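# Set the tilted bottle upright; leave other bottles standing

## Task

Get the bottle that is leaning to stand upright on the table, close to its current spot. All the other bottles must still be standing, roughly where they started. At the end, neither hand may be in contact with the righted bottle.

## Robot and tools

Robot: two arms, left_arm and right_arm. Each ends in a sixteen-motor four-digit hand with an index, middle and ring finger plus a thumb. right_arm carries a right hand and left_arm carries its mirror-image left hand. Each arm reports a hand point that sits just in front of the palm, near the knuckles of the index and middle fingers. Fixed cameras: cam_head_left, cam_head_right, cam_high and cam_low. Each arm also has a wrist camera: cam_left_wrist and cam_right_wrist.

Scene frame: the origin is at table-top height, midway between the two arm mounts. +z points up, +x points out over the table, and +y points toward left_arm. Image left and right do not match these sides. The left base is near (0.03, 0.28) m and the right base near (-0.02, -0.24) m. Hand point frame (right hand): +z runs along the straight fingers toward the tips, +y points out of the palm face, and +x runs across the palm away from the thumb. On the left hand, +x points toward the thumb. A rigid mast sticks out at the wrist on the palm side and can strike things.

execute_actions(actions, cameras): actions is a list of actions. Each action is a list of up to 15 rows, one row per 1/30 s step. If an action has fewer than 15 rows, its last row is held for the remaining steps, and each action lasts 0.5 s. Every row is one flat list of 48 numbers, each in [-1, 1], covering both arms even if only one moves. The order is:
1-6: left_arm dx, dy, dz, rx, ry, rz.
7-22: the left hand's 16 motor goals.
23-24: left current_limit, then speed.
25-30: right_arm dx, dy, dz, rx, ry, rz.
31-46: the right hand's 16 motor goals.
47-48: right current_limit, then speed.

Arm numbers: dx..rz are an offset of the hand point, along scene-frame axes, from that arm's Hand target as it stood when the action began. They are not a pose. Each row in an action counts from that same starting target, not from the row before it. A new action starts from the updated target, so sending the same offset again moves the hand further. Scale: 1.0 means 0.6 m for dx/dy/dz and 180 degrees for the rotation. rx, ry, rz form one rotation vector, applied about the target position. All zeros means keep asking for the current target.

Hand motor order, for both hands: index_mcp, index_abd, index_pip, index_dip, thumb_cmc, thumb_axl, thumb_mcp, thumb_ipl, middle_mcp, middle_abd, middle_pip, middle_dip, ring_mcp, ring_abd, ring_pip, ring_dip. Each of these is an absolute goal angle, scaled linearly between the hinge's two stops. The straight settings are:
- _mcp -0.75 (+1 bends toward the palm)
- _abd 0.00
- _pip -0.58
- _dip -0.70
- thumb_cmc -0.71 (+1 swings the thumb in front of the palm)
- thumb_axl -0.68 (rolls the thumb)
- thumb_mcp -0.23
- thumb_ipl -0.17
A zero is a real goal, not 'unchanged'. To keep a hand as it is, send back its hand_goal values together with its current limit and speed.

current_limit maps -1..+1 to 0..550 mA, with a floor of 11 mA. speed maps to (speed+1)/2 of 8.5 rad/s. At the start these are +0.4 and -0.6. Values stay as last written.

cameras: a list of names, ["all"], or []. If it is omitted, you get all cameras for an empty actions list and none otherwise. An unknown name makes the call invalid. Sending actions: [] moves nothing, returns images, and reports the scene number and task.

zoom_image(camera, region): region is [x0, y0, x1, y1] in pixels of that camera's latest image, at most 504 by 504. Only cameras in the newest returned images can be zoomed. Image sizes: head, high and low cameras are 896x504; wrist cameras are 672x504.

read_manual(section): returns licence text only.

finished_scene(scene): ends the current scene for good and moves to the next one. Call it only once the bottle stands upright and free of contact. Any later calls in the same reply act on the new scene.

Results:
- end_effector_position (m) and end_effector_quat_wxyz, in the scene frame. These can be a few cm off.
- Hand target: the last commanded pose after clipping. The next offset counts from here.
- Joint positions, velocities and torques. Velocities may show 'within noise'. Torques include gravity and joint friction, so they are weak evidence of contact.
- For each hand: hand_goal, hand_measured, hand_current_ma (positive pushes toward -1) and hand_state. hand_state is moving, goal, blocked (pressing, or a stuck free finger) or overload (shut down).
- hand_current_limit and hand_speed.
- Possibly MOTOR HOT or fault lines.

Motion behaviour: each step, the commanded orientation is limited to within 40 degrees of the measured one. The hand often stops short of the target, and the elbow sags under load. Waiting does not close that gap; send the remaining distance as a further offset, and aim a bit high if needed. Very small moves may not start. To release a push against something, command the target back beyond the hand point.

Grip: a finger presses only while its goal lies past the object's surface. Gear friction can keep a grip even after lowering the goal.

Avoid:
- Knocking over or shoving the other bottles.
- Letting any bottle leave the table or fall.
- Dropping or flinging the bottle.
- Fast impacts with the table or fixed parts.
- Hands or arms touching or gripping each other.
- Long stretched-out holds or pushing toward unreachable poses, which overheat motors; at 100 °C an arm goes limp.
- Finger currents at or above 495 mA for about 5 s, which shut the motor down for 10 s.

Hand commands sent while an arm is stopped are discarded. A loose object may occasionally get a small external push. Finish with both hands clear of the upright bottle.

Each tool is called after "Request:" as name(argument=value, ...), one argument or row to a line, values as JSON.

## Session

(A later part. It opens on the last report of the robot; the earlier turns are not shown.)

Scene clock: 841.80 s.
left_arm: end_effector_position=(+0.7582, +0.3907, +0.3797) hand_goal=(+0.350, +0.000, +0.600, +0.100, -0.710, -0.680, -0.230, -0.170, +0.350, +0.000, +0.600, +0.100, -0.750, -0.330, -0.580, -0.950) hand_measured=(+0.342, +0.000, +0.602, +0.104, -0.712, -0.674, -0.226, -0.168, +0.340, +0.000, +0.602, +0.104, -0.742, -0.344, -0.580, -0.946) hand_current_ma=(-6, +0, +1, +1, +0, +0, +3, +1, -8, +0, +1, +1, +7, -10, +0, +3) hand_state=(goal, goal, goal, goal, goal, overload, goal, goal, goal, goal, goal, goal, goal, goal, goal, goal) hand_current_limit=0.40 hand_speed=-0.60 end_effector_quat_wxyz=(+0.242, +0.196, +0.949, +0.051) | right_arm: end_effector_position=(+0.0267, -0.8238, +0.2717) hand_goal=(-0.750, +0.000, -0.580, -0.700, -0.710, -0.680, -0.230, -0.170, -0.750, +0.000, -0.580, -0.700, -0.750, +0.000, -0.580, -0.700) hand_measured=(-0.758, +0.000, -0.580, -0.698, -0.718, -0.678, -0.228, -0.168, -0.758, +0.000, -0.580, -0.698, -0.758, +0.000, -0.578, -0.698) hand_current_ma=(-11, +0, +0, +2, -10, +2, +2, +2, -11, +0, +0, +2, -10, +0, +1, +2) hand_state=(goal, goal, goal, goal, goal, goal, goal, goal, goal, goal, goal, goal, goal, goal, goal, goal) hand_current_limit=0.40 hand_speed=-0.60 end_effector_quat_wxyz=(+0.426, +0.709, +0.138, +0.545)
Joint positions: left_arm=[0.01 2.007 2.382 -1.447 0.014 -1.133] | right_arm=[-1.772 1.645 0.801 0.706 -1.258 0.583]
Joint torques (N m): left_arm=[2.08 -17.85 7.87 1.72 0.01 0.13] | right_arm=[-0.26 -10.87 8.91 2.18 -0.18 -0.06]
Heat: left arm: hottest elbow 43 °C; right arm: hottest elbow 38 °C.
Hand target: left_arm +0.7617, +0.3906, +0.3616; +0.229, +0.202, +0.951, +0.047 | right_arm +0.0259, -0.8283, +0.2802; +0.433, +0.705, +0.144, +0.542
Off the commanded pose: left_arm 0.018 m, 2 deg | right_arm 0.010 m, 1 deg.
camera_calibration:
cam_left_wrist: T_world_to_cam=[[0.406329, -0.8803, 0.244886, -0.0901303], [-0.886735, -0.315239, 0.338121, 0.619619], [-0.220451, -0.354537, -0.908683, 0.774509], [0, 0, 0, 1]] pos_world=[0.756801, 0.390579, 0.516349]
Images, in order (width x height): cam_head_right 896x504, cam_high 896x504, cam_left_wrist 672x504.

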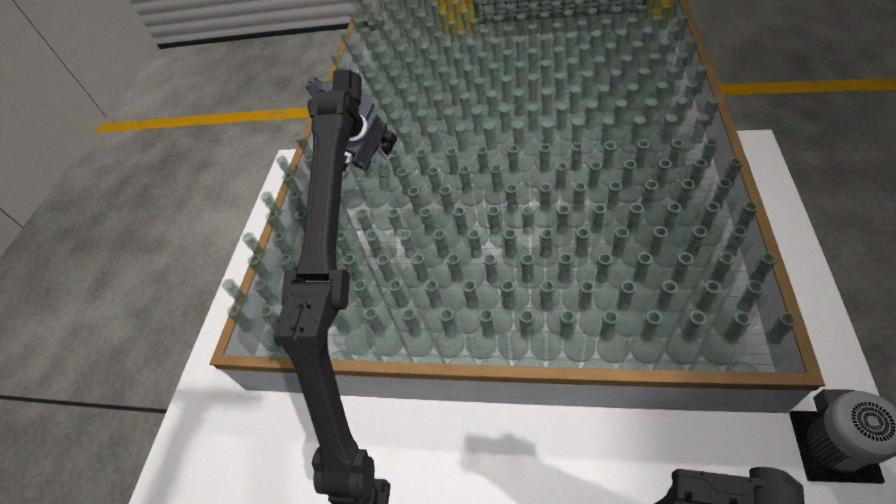

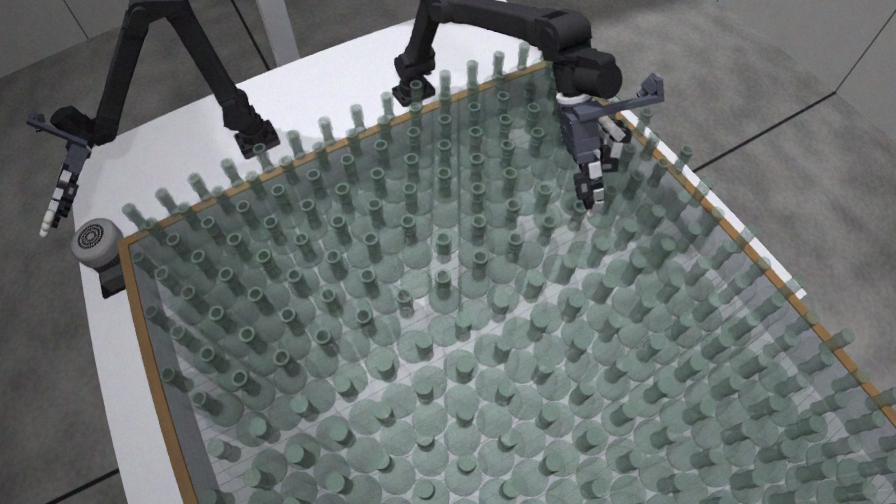

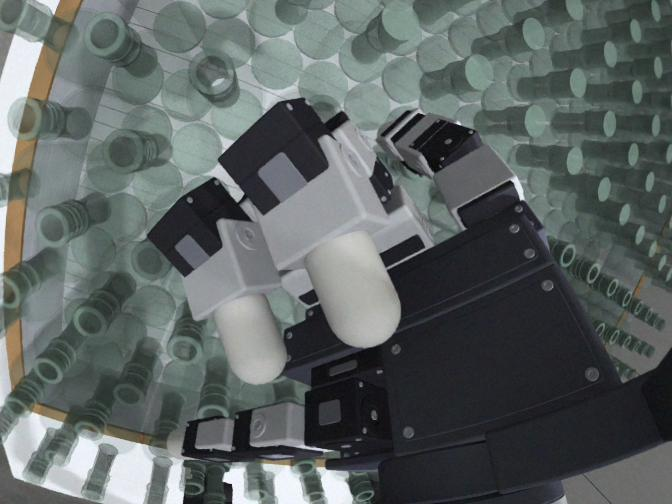

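Request:
execute_actions(
  actions=[
    [[0,0.006,0.08,0,0,0,0.35,0,0.6,0.1,-0.71,-0.68,-0.23,-0.17,0.35,0,0.6,0.1,-0.75,-0.33,-0.58,-0.95,0.4,-0.6,0,0,0,0,0,0,-0.75,0,-0.58,-0.7,-0.71,-0.68,-0.23,-0.17,-0.75,0,-0.58,-0.7,-0.75,0,-0.58,-0.7,0.4,-0.6]],
    [[0.008,0.018,0,0,0,0,0.35,0,0.6,0.1,-0.71,-0.68,-0.23,-0.17,0.35,0,0.6,0.1,-0.75,-0.33,-0.58,-0.95,0.4,-0.6,0,0,0,0,0,0,-0.75,0,-0.58,-0.7,-0.71,-0.68,-0.23,-0.17,-0.75,0,-0.58,-0.7,-0.75,0,-0.58,-0.7,0.4,-0.6]],
    [[0,0,-0.04,0,0,0,0.35,0,0.6,0.1,-0.71,-0.68,-0.23,-0.17,0.35,0,0.6,0.1,-0.75,-0.33,-0.58,-0.95,0.4,-0.6,0,0,0,0,0,0,-0.75,0,-0.58,-0.7,-0.71,-0.68,-0.23,-0.17,-0.75,0,-0.58,-0.7,-0.75,0,-0.58,-0.7,0.4,-0.6]],
  ],
  cameras=["cam_head_right","cam_high","cam_left_wrist"],
)

Request:
zoom_image(
  camera="cam_head_right",
  region=[350, 130, 430, 200],
)

Request:
zoom_image(
  camera="cam_high",
  region=[530, 150, 630, 240],
)

Scene clock: 861.47 s.
left_arm: end_effector_position=(+0.7663, +0.3971, +0.3809) hand_goal=(+0.350, +0.000, +0.600, +0.100, -0.710, -0.680, -0.230, -0.170, +0.350, +0.000, +0.600, +0.100, -0.750, -0.330, -0.580, -0.950) hand_measured=(+0.342, +0.000, +0.602, +0.104, -0.712, -0.674, -0.226, -0.168, +0.340, +0.000, +0.602, +0.104, -0.752, -0.338, -0.586, -0.948) hand_current_ma=(-7, +0, +1, +1, +0, +0, +3, +1, -9, +0, +1, +1, +0, -5, -4, +1) hand_state=(goal, goal, goal, goal, goal, overload, goal, goal, goal, goal, goal, goal, goal, goal, goal, goal) hand_current_limit=0.40 hand_speed=-0.60 end_effector_quat_wxyz=(+0.222, +0.202, +0.953, +0.042) | right_arm: end_effector_position=(+0.0267, -0.8238, +0.2717) hand_goal=(-0.750, +0.000, -0.580, -0.700, -0.710, -0.680, -0.230, -0.170, -0.750, +0.000, -0.580, -0.700, -0.750, +0.000, -0.580, -0.700) hand_measured=(-0.758, +0.000, -0.580, -0.698, -0.718, -0.678, -0.228, -0.168, -0.758, +0.000, -0.580, -0.698, -0.758, +0.000, -0.578, -0.698) hand_current_ma=(-11, +0, +0, +2, -10, +2, +2, +2, -11, +0, +0, +2, -10, +0, +1, +2) hand_state=(goal, goal, goal, goal, goal, goal, goal, goal, goal, goal, goal, goal, goal, goal, goal, goal) hand_current_limit=0.40 hand_speed=-0.60 end_effector_quat_wxyz=(+0.426, +0.709, +0.138, +0.545)
Joint positions: left_arm=[0.023 2.108 2.574 -1.581 0.029 -1.115] | right_arm=[-1.772 1.645 0.801 0.706 -1.258 0.583]
Joint torques (N m): left_arm=[3.14 -20.01 8.31 1.89 -0.2 0.18] | right_arm=[-0.26 -10.81 8.9 2.18 -0.18 -0.06]
Heat: left arm: hottest elbow 43 °C; right arm: hottest elbow 38 °C.
Hand target: left_arm +0.7666, +0.4051, +0.3855; +0.229, +0.202, +0.951, +0.047 | right_arm +0.0259, -0.8283, +0.2802; +0.433, +0.705, +0.144, +0.542
Off the commanded pose: left_arm 0.009 m, 1 deg | right_arm 0.010 m, 1 deg.
camera_calibration:
cam_left_wrist: T_world_to_cam=[[0.407105, -0.883172, 0.232966, -0.0830792], [-0.874586, -0.303375, 0.378236, 0.599166], [-0.263372, -0.357731, -0.895915, 0.808961], [0, 0, 0, 1]] pos_world=[0.770902, 0.397789, 0.517488]
Images, in order (width x height): cam_head_right 896x504, cam_high 896x504, cam_left_wrist 672x504.

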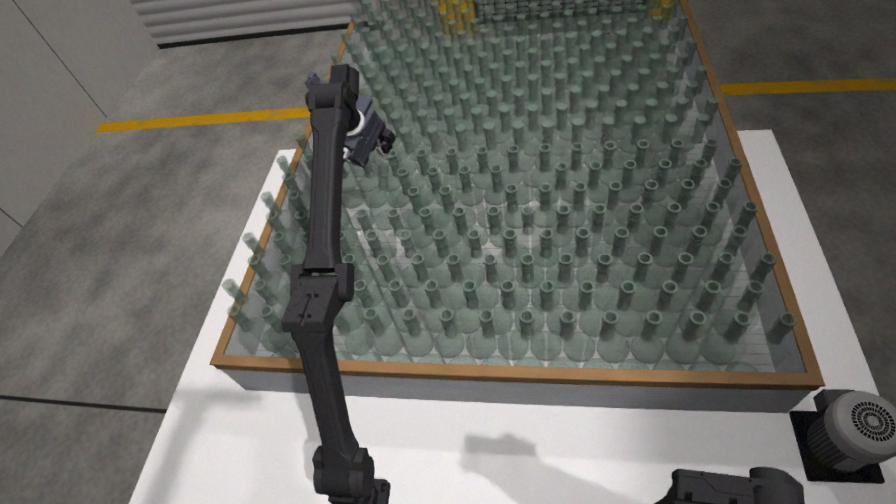

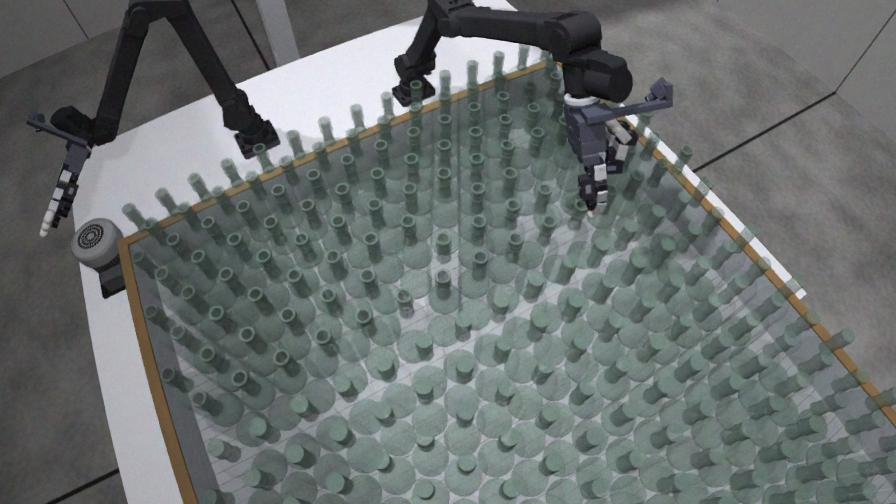

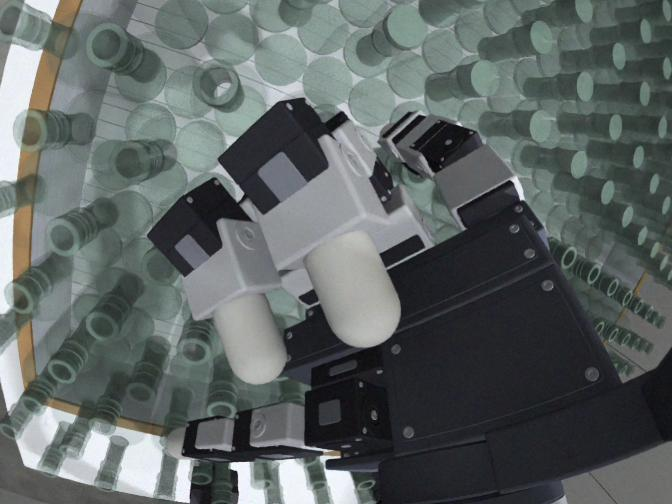

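Scaled by 6.300 from the camera's 896x504 image, which has a finer 1280x720 frame.

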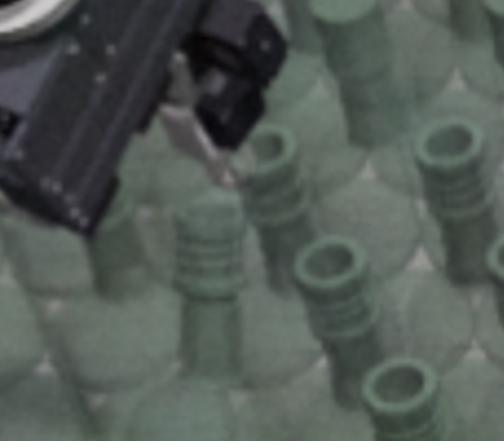

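Scaled by 5.040 from the camera's 896x504 image, which has a finer 1280x720 frame.

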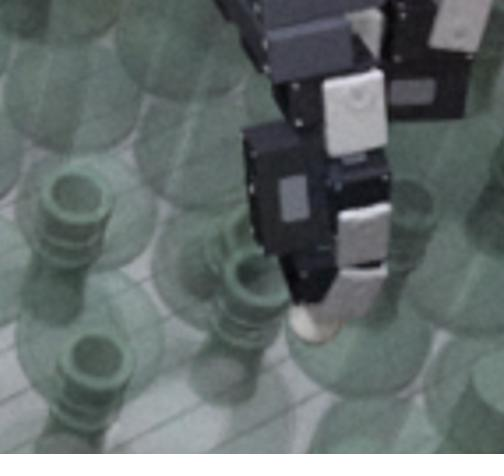

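Request:
execute_actions(
  actions=[
    [[0.003,0,-0.042,0,0,0,0.35,0,0.6,0.1,-0.71,-0.68,-0.23,-0.17,0.35,0,0.6,0.1,-0.75,-0.33,-0.58,-0.95,0.4,-0.6,0,0,0,0,0,0,-0.75,0,-0.58,-0.7,-0.71,-0.68,-0.23,-0.17,-0.75,0,-0.58,-0.7,-0.75,0,-0.58,-0.7,0.4,-0.6]],
  ],
  cameras=["cam_head_right","cam_high"],
)

Request:
zoom_image(
  camera="cam_head_right",
  region=[350, 130, 430, 200],
)

Request:
zoom_image(
  camera="cam_high",
  region=[530, 150, 630, 240],
)

Scene clock: 882.87 s.
left_arm: end_effector_position=(+0.7649, +0.3970, +0.3786) hand_goal=(+0.350, +0.000, +0.600, +0.100, -0.710, -0.680, -0.230, -0.170, +0.350, +0.000, +0.600, +0.100, -0.750, -0.330, -0.580, -0.950) hand_measured=(+0.342, +0.000, +0.602, +0.104, -0.712, -0.674, -0.226, -0.168, +0.340, +0.000, +0.602, +0.104, -0.752, -0.342, -0.588, -0.948) hand_current_ma=(-7, +0, +1, +1, +0, +0, +3, +1, -9, +0, +1, +1, -1, -8, -6, +1) hand_state=(goal, goal, goal, goal, goal, overload, goal, goal, goal, goal, goal, goal, goal, goal, goal, goal) hand_current_limit=0.40 hand_speed=-0.60 end_effector_quat_wxyz=(+0.242, +0.201, +0.948, +0.047) | right_arm: end_effector_position=(+0.0267, -0.8238, +0.2717) hand_goal=(-0.750, +0.000, -0.580, -0.700, -0.710, -0.680, -0.230, -0.170, -0.750, +0.000, -0.580, -0.700, -0.750, +0.000, -0.580, -0.700) hand_measured=(-0.758, +0.000, -0.580, -0.698, -0.718, -0.678, -0.228, -0.168, -0.758, +0.000, -0.580, -0.698, -0.758, +0.000, -0.578, -0.698) hand_current_ma=(-11, +0, +0, +2, -10, +2, +2, +2, -11, +0, +0, +2, -10, +0, +1, +2) hand_state=(goal, goal, goal, goal, goal, goal, goal, goal, goal, goal, goal, goal, goal, goal, goal, goal) hand_current_limit=0.40 hand_speed=-0.60 end_effector_quat_wxyz=(+0.426, +0.709, +0.138, +0.545)
Joint positions: left_arm=[0.023 2.035 2.428 -1.466 0.029 -1.115] | right_arm=[-1.772 1.645 0.801 0.706 -1.258 0.583]
Joint torques (N m): left_arm=[2.43 -17.96 7.54 1.83 -0.2 0.14] | right_arm=[-0.21 -10.81 8.9 2.18 -0.18 -0.07]
Heat: left arm: hottest elbow 43 °C; right arm: hottest elbow 38 °C.
Hand target: left_arm +0.7683, +0.4051, +0.3604; +0.229, +0.202, +0.951, +0.047 | right_arm +0.0259, -0.8283, +0.2802; +0.433, +0.705, +0.144, +0.542
Off the commanded pose: left_arm 0.020 m, 2 deg | right_arm 0.010 m, 1 deg.
Images, in order (width x height): cam_head_right 896x504, cam_high 896x504.

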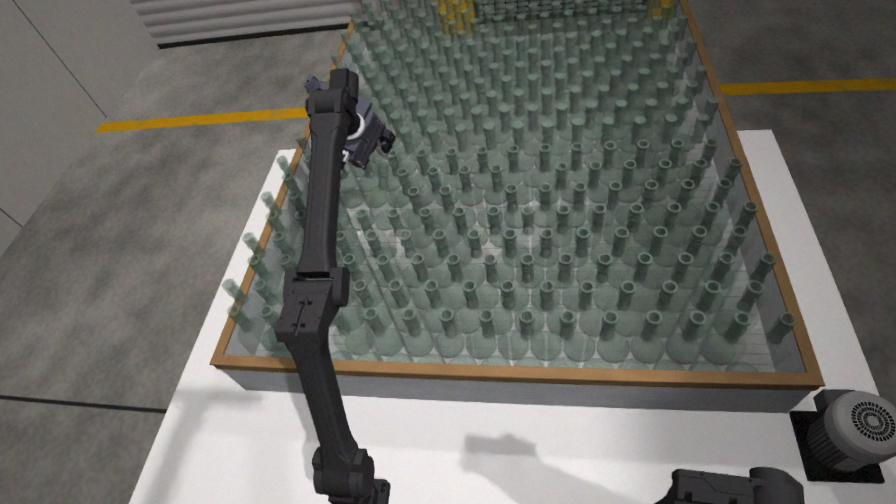

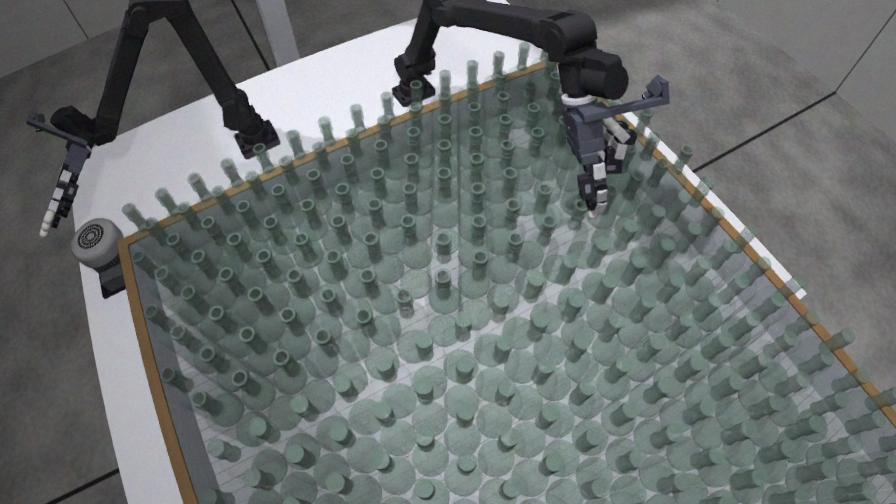

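Scaled by 6.300 from the camera's 896x504 image, which has a finer 1280x720 frame.

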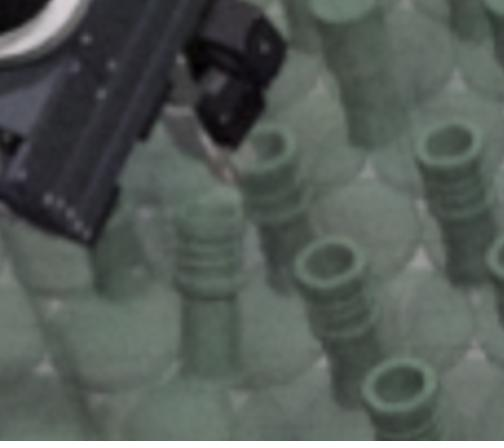

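Scaled by 5.040 from the camera's 896x504 image, which has a finer 1280x720 frame.

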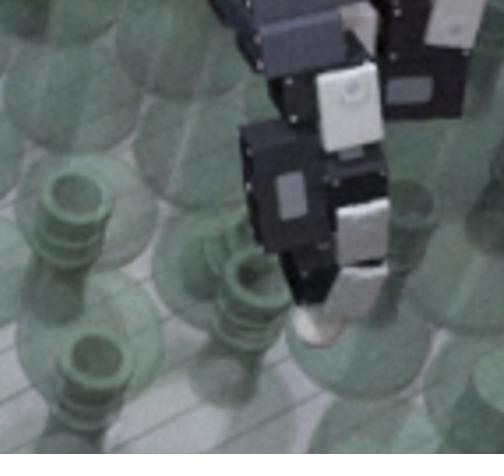

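Request:
execute_actions(
  actions=[
    [[0,0,0.085,0,0,0,0.35,0,0.6,0.1,-0.71,-0.68,-0.23,-0.17,0.35,0,0.6,0.1,-0.75,-0.33,-0.58,-0.95,0.4,-0.6,0,0,0,0,0,0,-0.75,0,-0.58,-0.7,-0.71,-0.68,-0.23,-0.17,-0.75,0,-0.58,-0.7,-0.75,0,-0.58,-0.7,0.4,-0.6]],
    [[-0.1,0,0.03,0,0,0,0.35,0,0.6,0.1,-0.71,-0.68,-0.23,-0.17,0.35,0,0.6,0.1,-0.75,-0.33,-0.58,-0.95,0.4,-0.6,0,0,0,0,0,0,-0.75,0,-0.58,-0.7,-0.71,-0.68,-0.23,-0.17,-0.75,0,-0.58,-0.7,-0.75,0,-0.58,-0.7,0.4,-0.6]],
    [[-0.1,0,0.03,0,0,0,0.35,0,0.6,0.1,-0.71,-0.68,-0.23,-0.17,0.35,0,0.6,0.1,0.35,0,0.6,0.1,0.4,-0.6,0,0,0,0,0,0,-0.75,0,-0.58,-0.7,-0.71,-0.68,-0.23,-0.17,-0.75,0,-0.58,-0.7,-0.75,0,-0.58,-0.7,0.4,-0.6]],
    [[0.05,-0.046,0.026,0.0757,0,-0.1485,0.35,0,0.6,0.1,-0.71,-0.68,-0.23,-0.17,0.35,0,0.6,0.1,0.35,0,0.6,0.1,0.4,-0.6,0,0,0,0,0,0,-0.75,0,-0.58,-0.7,-0.71,-0.68,-0.23,-0.17,-0.75,0,-0.58,-0.7,-0.75,0,-0.58,-0.7,0.4,-0.6]],
    [[0.05,-0.046,0.026,0.0757,0,-0.1485,-0.75,0.33,-0.58,-0.7,-0.71,-0.68,-0.23,-0.17,0.35,0,0.6,0.1,0.35,0,0.6,0.1,0.4,-0.6,0,0,0,0,0,0,-0.75,0,-0.58,-0.7,-0.71,-0.68,-0.23,-0.17,-0.75,0,-0.58,-0.7,-0.75,0,-0.58,-0.7,0.4,-0.6]],
    [[-0.01,-0.072,-0.005,0.0757,0,-0.1485,-0.75,0.33,-0.58,-0.7,-0.71,-0.68,-0.23,-0.17,0.35,0,0.6,0.1,0.35,0,0.6,0.1,0.4,-0.6,0,0,0,0,0,0,-0.75,0,-0.58,-0.7,-0.71,-0.68,-0.23,-0.17,-0.75,0,-0.58,-0.7,-0.75,0,-0.58,-0.7,0.4,-0.6]],
    [[-0.01,-0.072,-0.005,0.0757,0,-0.1485,-0.75,0.33,-0.58,-0.7,-0.71,-0.68,-0.23,-0.17,0.35,0,0.6,0.1,0.35,0,0.6,0.1,0.4,-0.6,0,0,0,0,0,0,-0.75,0,-0.58,-0.7,-0.71,-0.68,-0.23,-0.17,-0.75,0,-0.58,-0.7,-0.75,0,-0.58,-0.7,0.4,-0.6]],
    [[-0.061,-0.026,-0.031,0.0757,0,-0.1485,-0.75,0.33,-0.58,-0.7,-0.71,-0.68,-0.23,-0.17,0.35,0,0.6,0.1,0.35,0,0.6,0.1,0.4,-0.6,0,0,0,0,0,0,-0.75,0,-0.58,-0.7,-0.71,-0.68,-0.23,-0.17,-0.75,0,-0.58,-0.7,-0.75,0,-0.58,-0.7,0.4,-0.6]],
    [[-0.061,-0.026,-0.031,0.0757,0,-0.1485,-0.75,0.33,-0.58,-0.7,-0.71,-0.68,-0.23,-0.17,0.35,0,0.6,0.1,0.35,0,0.6,0.1,0.4,-0.6,0,0,0,0,0,0,-0.75,0,-0.58,-0.7,-0.71,-0.68,-0.23,-0.17,-0.75,0,-0.58,-0.7,-0.75,0,-0.58,-0.7,0.4,-0.6]],
  ],
  cameras=["cam_head_right","cam_high","cam_left_wrist"],
)

Scene clock: 990.50 s.
left_arm: end_effector_position=(+0.6152, +0.2365, +0.4220) hand_goal=(-0.750, +0.330, -0.580, -0.700, -0.710, -0.680, -0.230, -0.170, +0.350, +0.000, +0.600, +0.100, +0.350, +0.000, +0.600, +0.100) hand_measured=(-0.750, +0.328, -0.578, -0.698, -0.710, -0.674, -0.226, -0.168, +0.340, +0.000, +0.602, +0.104, +0.336, -0.002, +0.598, +0.098) hand_current_ma=(+0, -1, +1, +1, +0, +0, +3, +1, -9, +0, +1, +1, -15, -1, -1, -1) hand_state=(goal, goal, goal, goal, goal, overload, goal, goal, goal, goal, goal, goal, goal, goal, goal, goal) hand_current_limit=0.40 hand_speed=-0.60 end_effector_quat_wxyz=(-0.048, +0.957, -0.189, +0.214) | right_arm: end_effector_position=(+0.0267, -0.8238, +0.2717) hand_goal=(-0.750, +0.000, -0.580, -0.700, -0.710, -0.680, -0.230, -0.170, -0.750, +0.000, -0.580, -0.700, -0.750, +0.000, -0.580, -0.700) hand_measured=(-0.758, +0.000, -0.580, -0.698, -0.718, -0.678, -0.228, -0.168, -0.758, +0.000, -0.580, -0.698, -0.758, +0.000, -0.578, -0.698) hand_current_ma=(-11, +0, +0, +2, -10, +2, +2, +2, -11, +0, +0, +2, -10, +0, +1, +2) hand_state=(goal, goal, goal, goal, goal, goal, goal, goal, goal, goal, goal, goal, goal, goal, goal, goal) hand_current_limit=0.40 hand_speed=-0.60 end_effector_quat_wxyz=(+0.426, +0.709, +0.138, +0.545)
Joint positions: left_arm=[0.053 1.703 2.104 -1.53 0.022 2.032] | right_arm=[-1.772 1.645 0.801 0.706 -1.258 0.583]
Joint torques (N m): left_arm=[1.38 -13.45 13.3 1.37 0.3 0.01] | right_arm=[-0.26 -10.81 8.9 2.18 -0.18 -0.06]
Heat: left arm: hottest elbow 42 °C; right arm: hottest elbow 39 °C.
Hand target: left_arm +0.6232, +0.2323, +0.4354; -0.050, +0.951, -0.201, +0.228 | right_arm +0.0259, -0.8283, +0.2802; +0.433, +0.705, +0.144, +0.542
Off the commanded pose: left_arm 0.016 m, 2 deg | right_arm 0.010 m, 1 deg.
camera_calibration:
cam_left_wrist: T_world_to_cam=[[-0.454559, 0.872303, -0.180177, 0.116277], [0.242672, 0.315913, 0.917229, -0.658481], [0.857022, 0.373211, -0.355285, -0.341732], [0, 0, 0, 1]] pos_world=[0.505522, 0.234132, 0.503516]
Images, in order (width x height): cam_head_right 896x504, cam_high 896x504, cam_left_wrist 672x504.

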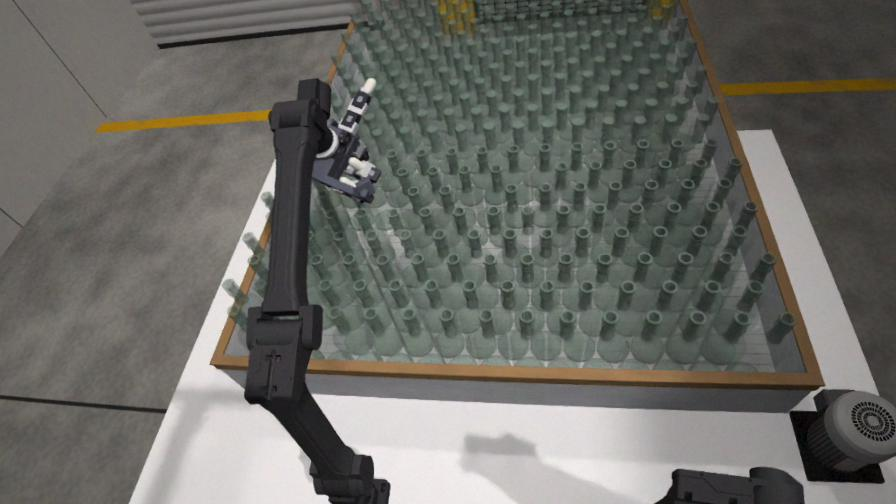

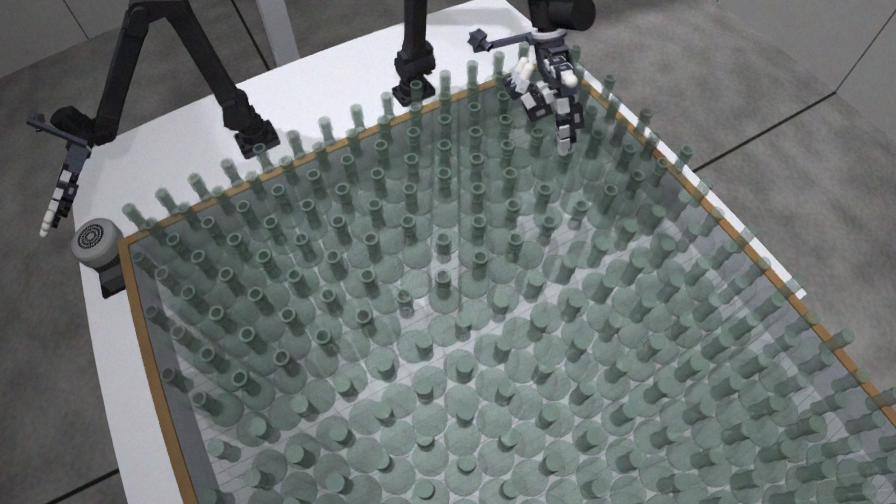

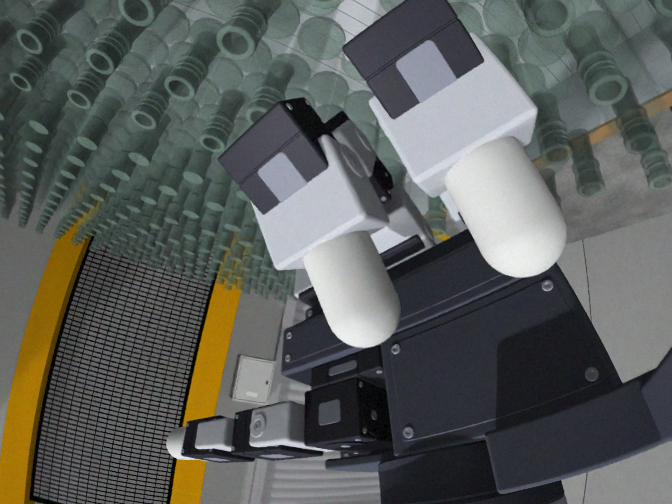

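Request:
execute_actions(
  actions=[
    [[0.11,-0.005,0,0,0,0,-0.75,0.33,-0.58,-0.7,-0.71,-0.68,-0.23,-0.17,0.35,0,0.6,0.1,0.35,0,0.6,0.1,0.4,-0.6,0,0,0,0,0,0,-0.75,0,-0.58,-0.7,-0.71,-0.68,-0.23,-0.17,-0.75,0,-0.58,-0.7,-0.75,0,-0.58,-0.7,0.4,-0.6]],
    [[0.105,-0.004,-0.018,0,0,0,-0.75,0.33,-0.58,-0.7,-0.71,-0.68,-0.23,-0.17,0.35,0,0.6,0.1,0.35,0,0.6,0.1,0.4,-0.6,0,0,0,0,0,0,-0.75,0,-0.58,-0.7,-0.71,-0.68,-0.23,-0.17,-0.75,0,-0.58,-0.7,-0.75,0,-0.58,-0.7,0.4,-0.6]],
  ],
  cameras=["cam_head_right","cam_high","cam_left_wrist"],
)

Request:
zoom_image(
  camera="cam_head_right",
  region=[350, 130, 430, 200],
)

Request:
zoom_image(
  camera="cam_high",
  region=[530, 150, 630, 240],
)

Scene clock: 1010.83 s.
left_arm: end_effector_position=(+0.7502, +0.2369, +0.4111) hand_goal=(-0.750, +0.330, -0.580, -0.700, -0.710, -0.680, -0.230, -0.170, +0.350, +0.000, +0.600, +0.100, +0.350, +0.000, +0.600, +0.100) hand_measured=(-0.748, +0.328, -0.578, -0.698, -0.710, -0.674, -0.226, -0.168, +0.340, +0.000, +0.602, +0.102, +0.338, -0.002, +0.598, +0.098) hand_current_ma=(+1, +0, +1, +1, +0, +0, +3, +1, -9, +0, +0, +1, -13, +0, -1, -1) hand_state=(goal, goal, goal, goal, goal, overload, goal, goal, goal, goal, goal, goal, goal, goal, goal, goal) hand_current_limit=0.40 hand_speed=-0.60 end_effector_quat_wxyz=(-0.054, +0.947, -0.186, +0.255) | right_arm: end_effector_position=(+0.0267, -0.8238, +0.2717) hand_goal=(-0.750, +0.000, -0.580, -0.700, -0.710, -0.680, -0.230, -0.170, -0.750, +0.000, -0.580, -0.700, -0.750, +0.000, -0.580, -0.700) hand_measured=(-0.758, +0.000, -0.580, -0.698, -0.718, -0.678, -0.228, -0.168, -0.758, +0.000, -0.580, -0.698, -0.758, +0.000, -0.578, -0.698) hand_current_ma=(-11, +0, +0, +2, -10, +2, +2, +2, -11, +0, +0, +2, -10, +0, +1, +2) hand_state=(goal, goal, goal, goal, goal, goal, goal, goal, goal, goal, goal, goal, goal, goal, goal, goal) hand_current_limit=0.40 hand_speed=-0.60 end_effector_quat_wxyz=(+0.426, +0.709, +0.138, +0.545)
Joint positions: left_arm=[0.04 2.213 2.868 -1.698 0.024 2.015] | right_arm=[-1.772 1.645 0.801 0.706 -1.258 0.583]
Joint torques (N m): left_arm=[0.62 -19.9 11.79 1.18 0.23 -0.23] | right_arm=[-0.21 -10.87 8.9 2.18 -0.18 -0.06]
Heat: left arm: hottest elbow 45 °C; right arm: hottest elbow 39 °C.
Hand target: left_arm +0.7521, +0.2268, +0.4245; -0.050, +0.951, -0.201, +0.228 | right_arm +0.0259, -0.8283, +0.2802; +0.433, +0.705, +0.144, +0.542
Off the commanded pose: left_arm 0.017 m, 4 deg | right_arm 0.010 m, 1 deg.
joint sent to its limit (left arm) — joint 4 (wrist pitch), lower limit. The joint targets are off in orientation, not in position.
camera_calibration:
cam_left_wrist: T_world_to_cam=[[-0.437992, 0.871141, -0.221982, 0.18048], [0.162166, 0.319438, 0.933628, -0.628679], [0.884231, 0.372924, -0.281181, -0.512262], [0, 0, 0, 1]] pos_world=[0.633958, 0.234636, 0.482977]
Images, in order (width x height): cam_head_right 896x504, cam_high 896x504, cam_left_wrist 672x504.

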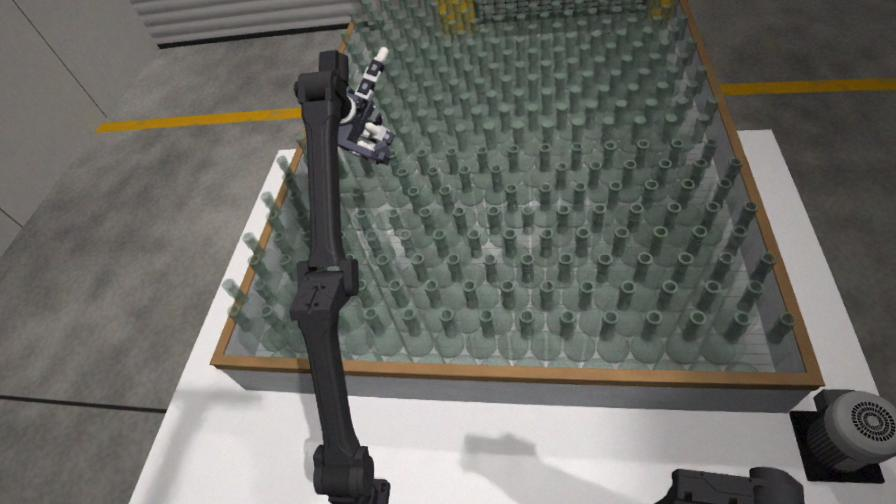

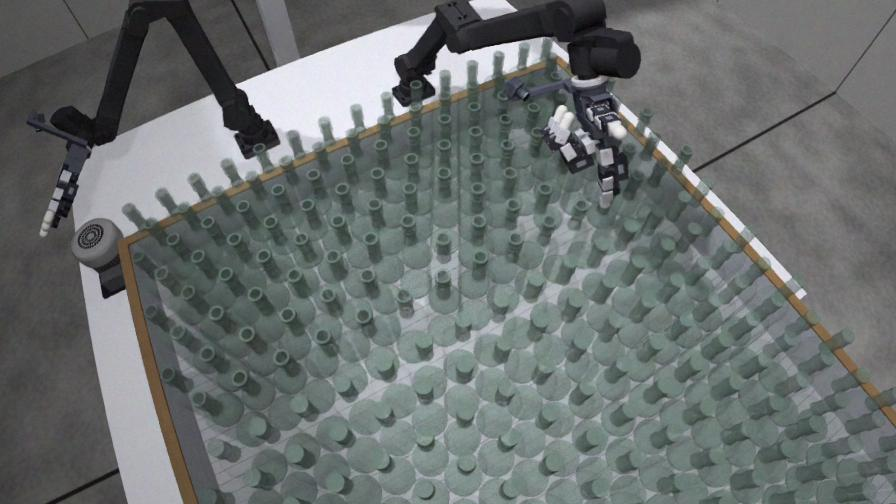

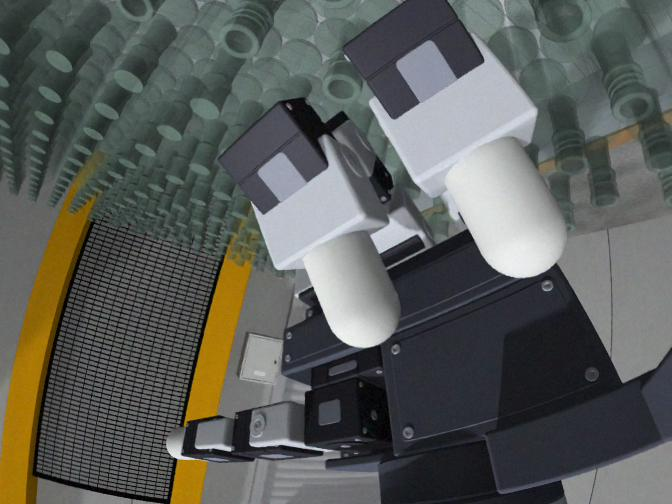

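Scaled by 6.300 from the camera's 896x504 image, which has a finer 1280x720 frame.

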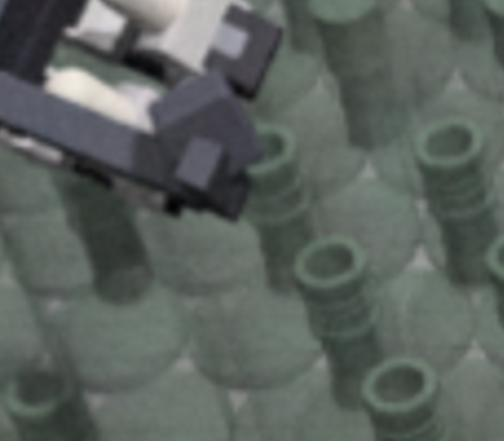

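Scaled by 5.040 from the camera's 896x504 image, which has a finer 1280x720 frame.

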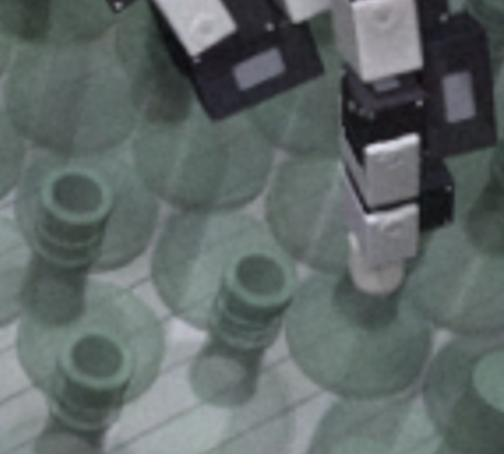

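Request:
zoom_image(
  camera="cam_head_right",
  region=[320, 120, 460, 260],
)

Request:
zoom_image(
  camera="cam_high",
  region=[440, 100, 640, 260],
)

Request:
zoom_image(
  camera="cam_left_wrist",
  region=[0, 0, 672, 200],
)

Scaled by 3.600 from the camera's 896x504 image, which has a finer 1280x720 frame.

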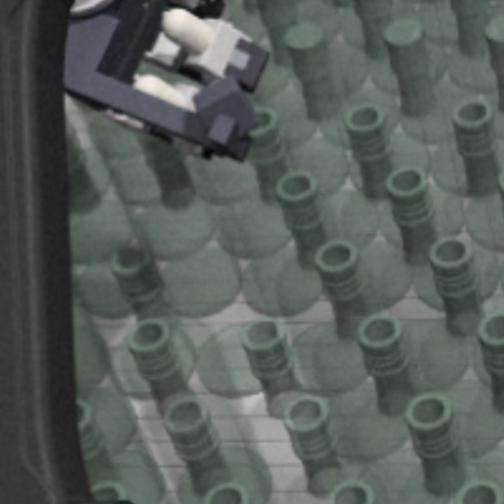

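Scaled by 2.520 from the camera's 896x504 image, which has a finer 1280x720 frame.

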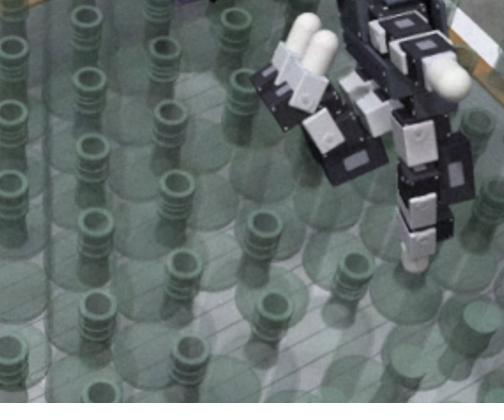

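Region (0, 0, 672, 200) is 672x200 pixels. A region can be at most 504 by 504 pixels.

Request:
execute_actions(
  actions=[
    [[-0.1,0,0.06,0,0,0,-0.75,0.33,-0.58,-0.7,-0.71,-0.68,-0.23,-0.17,0.35,0,0.6,0.1,0.35,0,0.6,0.1,0.4,-0.6,0,0,0,0,0,0,-0.75,0,-0.58,-0.7,-0.71,-0.68,-0.23,-0.17,-0.75,0,-0.58,-0.7,-0.75,0,-0.58,-0.7,0.4,-0.6]],
    [[-0.14,-0.03,0.08,0,0,0,-0.75,0.33,-0.58,-0.7,-0.71,-0.68,-0.23,-0.17,0.35,0,0.6,0.1,0.35,0,0.6,0.1,0.4,-0.6,0,0,0,0,0,0,-0.75,0,-0.58,-0.7,-0.71,-0.68,-0.23,-0.17,-0.75,0,-0.58,-0.7,-0.75,0,-0.58,-0.7,0.4,-0.6]],
    [[-0.16,-0.05,0.06,0,0,0,-0.75,0.33,-0.58,-0.7,-0.71,-0.68,-0.23,-0.17,0.35,0,0.6,0.1,0.35,0,0.6,0.1,0.4,-0.6,0,0,0,0,0,0,-0.75,0,-0.58,-0.7,-0.71,-0.68,-0.23,-0.17,-0.75,0,-0.58,-0.7,-0.75,0,-0.58,-0.7,0.4,-0.6]],
    [[-0.16,0,0,0,0,0,-0.75,0.33,-0.58,-0.7,-0.71,-0.68,-0.23,-0.17,0.35,0,0.6,0.1,0.35,0,0.6,0.1,0.4,-0.6,0,0,0,0,0,0,-0.75,0,-0.58,-0.7,-0.71,-0.68,-0.23,-0.17,-0.75,0,-0.58,-0.7,-0.75,0,-0.58,-0.7,0.4,-0.6]],
  ],
  cameras=["cam_head_left","cam_head_right","cam_high","cam_low","cam_left_wrist"],
)

Request:
zoom_image(
  camera="cam_head_left",
  region=[260, 120, 460, 280],
)

Request:
zoom_image(
  camera="cam_high",
  region=[480, 90, 680, 260],
)

Scene clock: 1042.27 s.
left_arm: end_effector_position=(+0.4143, +0.1848, +0.5464) hand_goal=(-0.750, +0.330, -0.580, -0.700, -0.710, -0.680, -0.230, -0.170, +0.350, +0.000, +0.600, +0.100, +0.350, +0.000, +0.600, +0.100) hand_measured=(-0.748, +0.328, -0.578, -0.698, -0.710, -0.674, -0.226, -0.168, +0.340, +0.000, +0.602, +0.102, +0.338, -0.002, +0.598, +0.098) hand_current_ma=(+1, +0, +1, +1, +0, +0, +3, +1, -9, +0, +0, +1, -11, +0, -1, -1) hand_state=(goal, goal, goal, goal, goal, overload, goal, goal, goal, goal, goal, goal, goal, goal, goal, goal) hand_current_limit=0.40 hand_speed=-0.60 end_effector_quat_wxyz=(-0.053, +0.940, -0.196, +0.273) | right_arm: end_effector_position=(+0.0267, -0.8238, +0.2717) hand_goal=(-0.750, +0.000, -0.580, -0.700, -0.710, -0.680, -0.230, -0.170, -0.750, +0.000, -0.580, -0.700, -0.750, +0.000, -0.580, -0.700) hand_measured=(-0.758, +0.000, -0.580, -0.698, -0.718, -0.678, -0.228, -0.168, -0.758, +0.000, -0.580, -0.698, -0.758, +0.000, -0.578, -0.698) hand_current_ma=(-11, +0, +0, +2, -10, +2, +2, +2, -11, +0, +0, +2, -10, +0, +1, +2) hand_state=(goal, goal, goal, goal, goal, goal, goal, goal, goal, goal, goal, goal, goal, goal, goal, goal) hand_current_limit=0.40 hand_speed=-0.60 end_effector_quat_wxyz=(+0.426, +0.709, +0.138, +0.545)
Joint positions: left_arm=[-0.053 1.258 1.953 -1.702 -0.009 1.954] | right_arm=[-1.772 1.645 0.801 0.706 -1.258 0.583]
Joint torques (N m): left_arm=[0.32 -5.6 8.08 1.47 0.11 -0.19] | right_arm=[-0.21 -10.81 8.91 2.17 -0.18 -0.06]
Heat: left arm: hottest elbow 47 °C; right arm: hottest elbow 39 °C.
Hand target: left_arm +0.4162, +0.1789, +0.5446; -0.050, +0.951, -0.201, +0.228 | right_arm +0.0259, -0.8283, +0.2802; +0.433, +0.705, +0.144, +0.542
Off the commanded pose: left_arm 0.006 m, 5 deg | right_arm 0.010 m, 1 deg.
joint sent to its limit (left arm) — joint 4 (wrist pitch), lower limit. The joint targets are off in orientation, not in position.
camera_calibration:
cam_left_wrist: T_world_to_cam=[[-0.408363, 0.880679, -0.240091, 0.10462], [0.136445, 0.318958, 0.937896, -0.675397], [0.902564, 0.350243, -0.250415, -0.17798], [0, 0, 0, 1]] pos_world=[0.295515, 0.185623, 0.614002]
Images, in order (width x height): cam_head_left 896x504, cam_head_right 896x504, cam_high 896x504, cam_low 896x504, cam_left_wrist 672x504.

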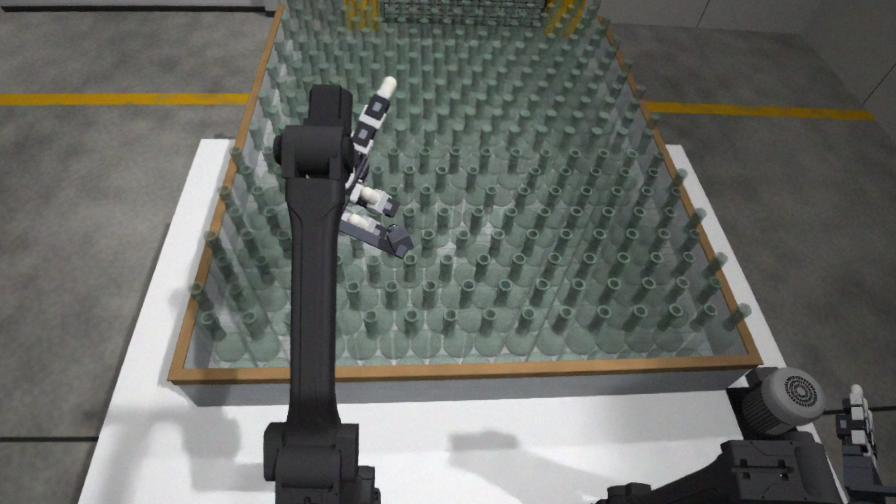

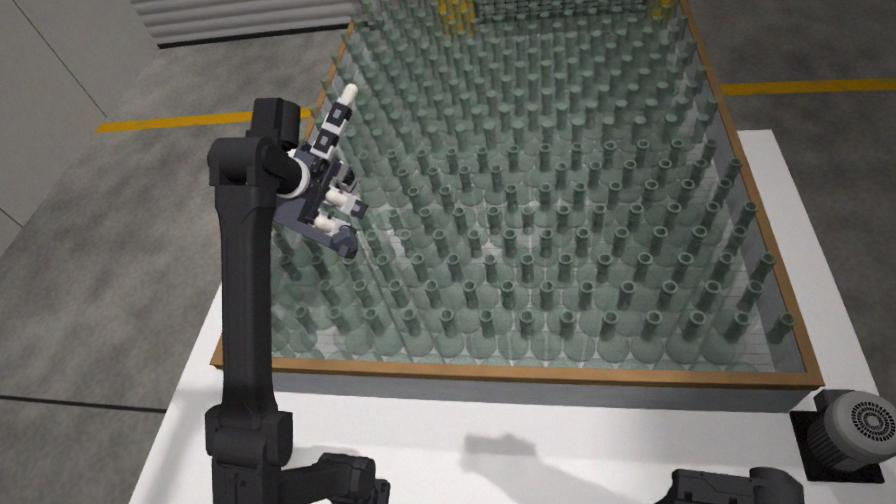

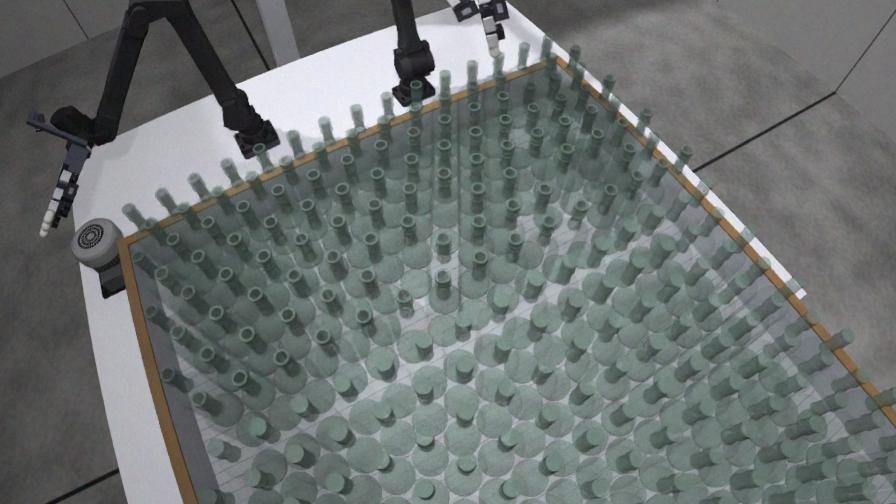

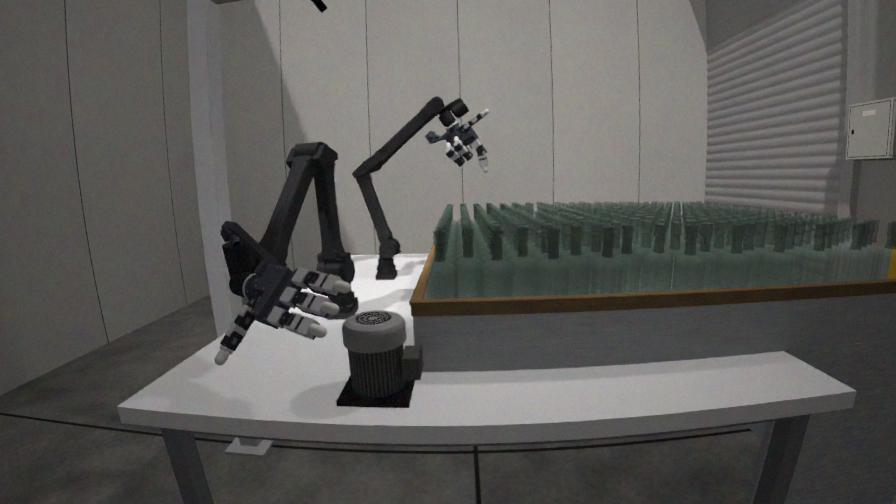

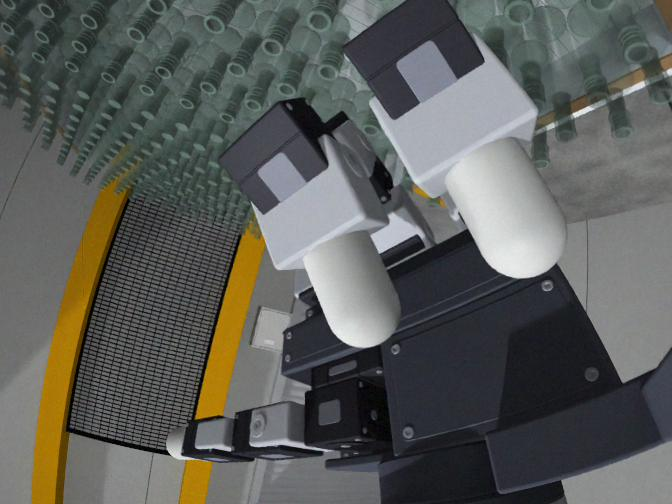

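Scaled by 2.520 from the camera's 896x504 image, which has a finer 1280x720 frame.

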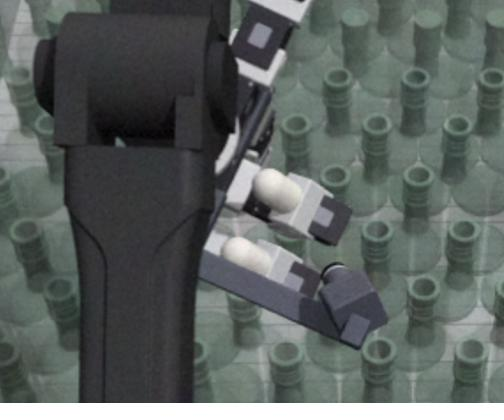

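Scaled by 2.520 from the camera's 896x504 image, which has a finer 1280x720 frame.

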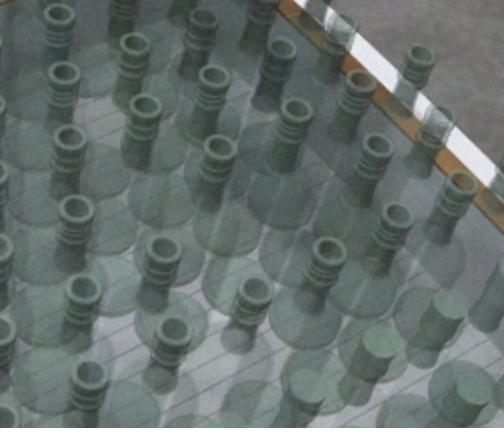

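Request:
finished_scene(
  scene=1,
)

The scene is finished: the task was done.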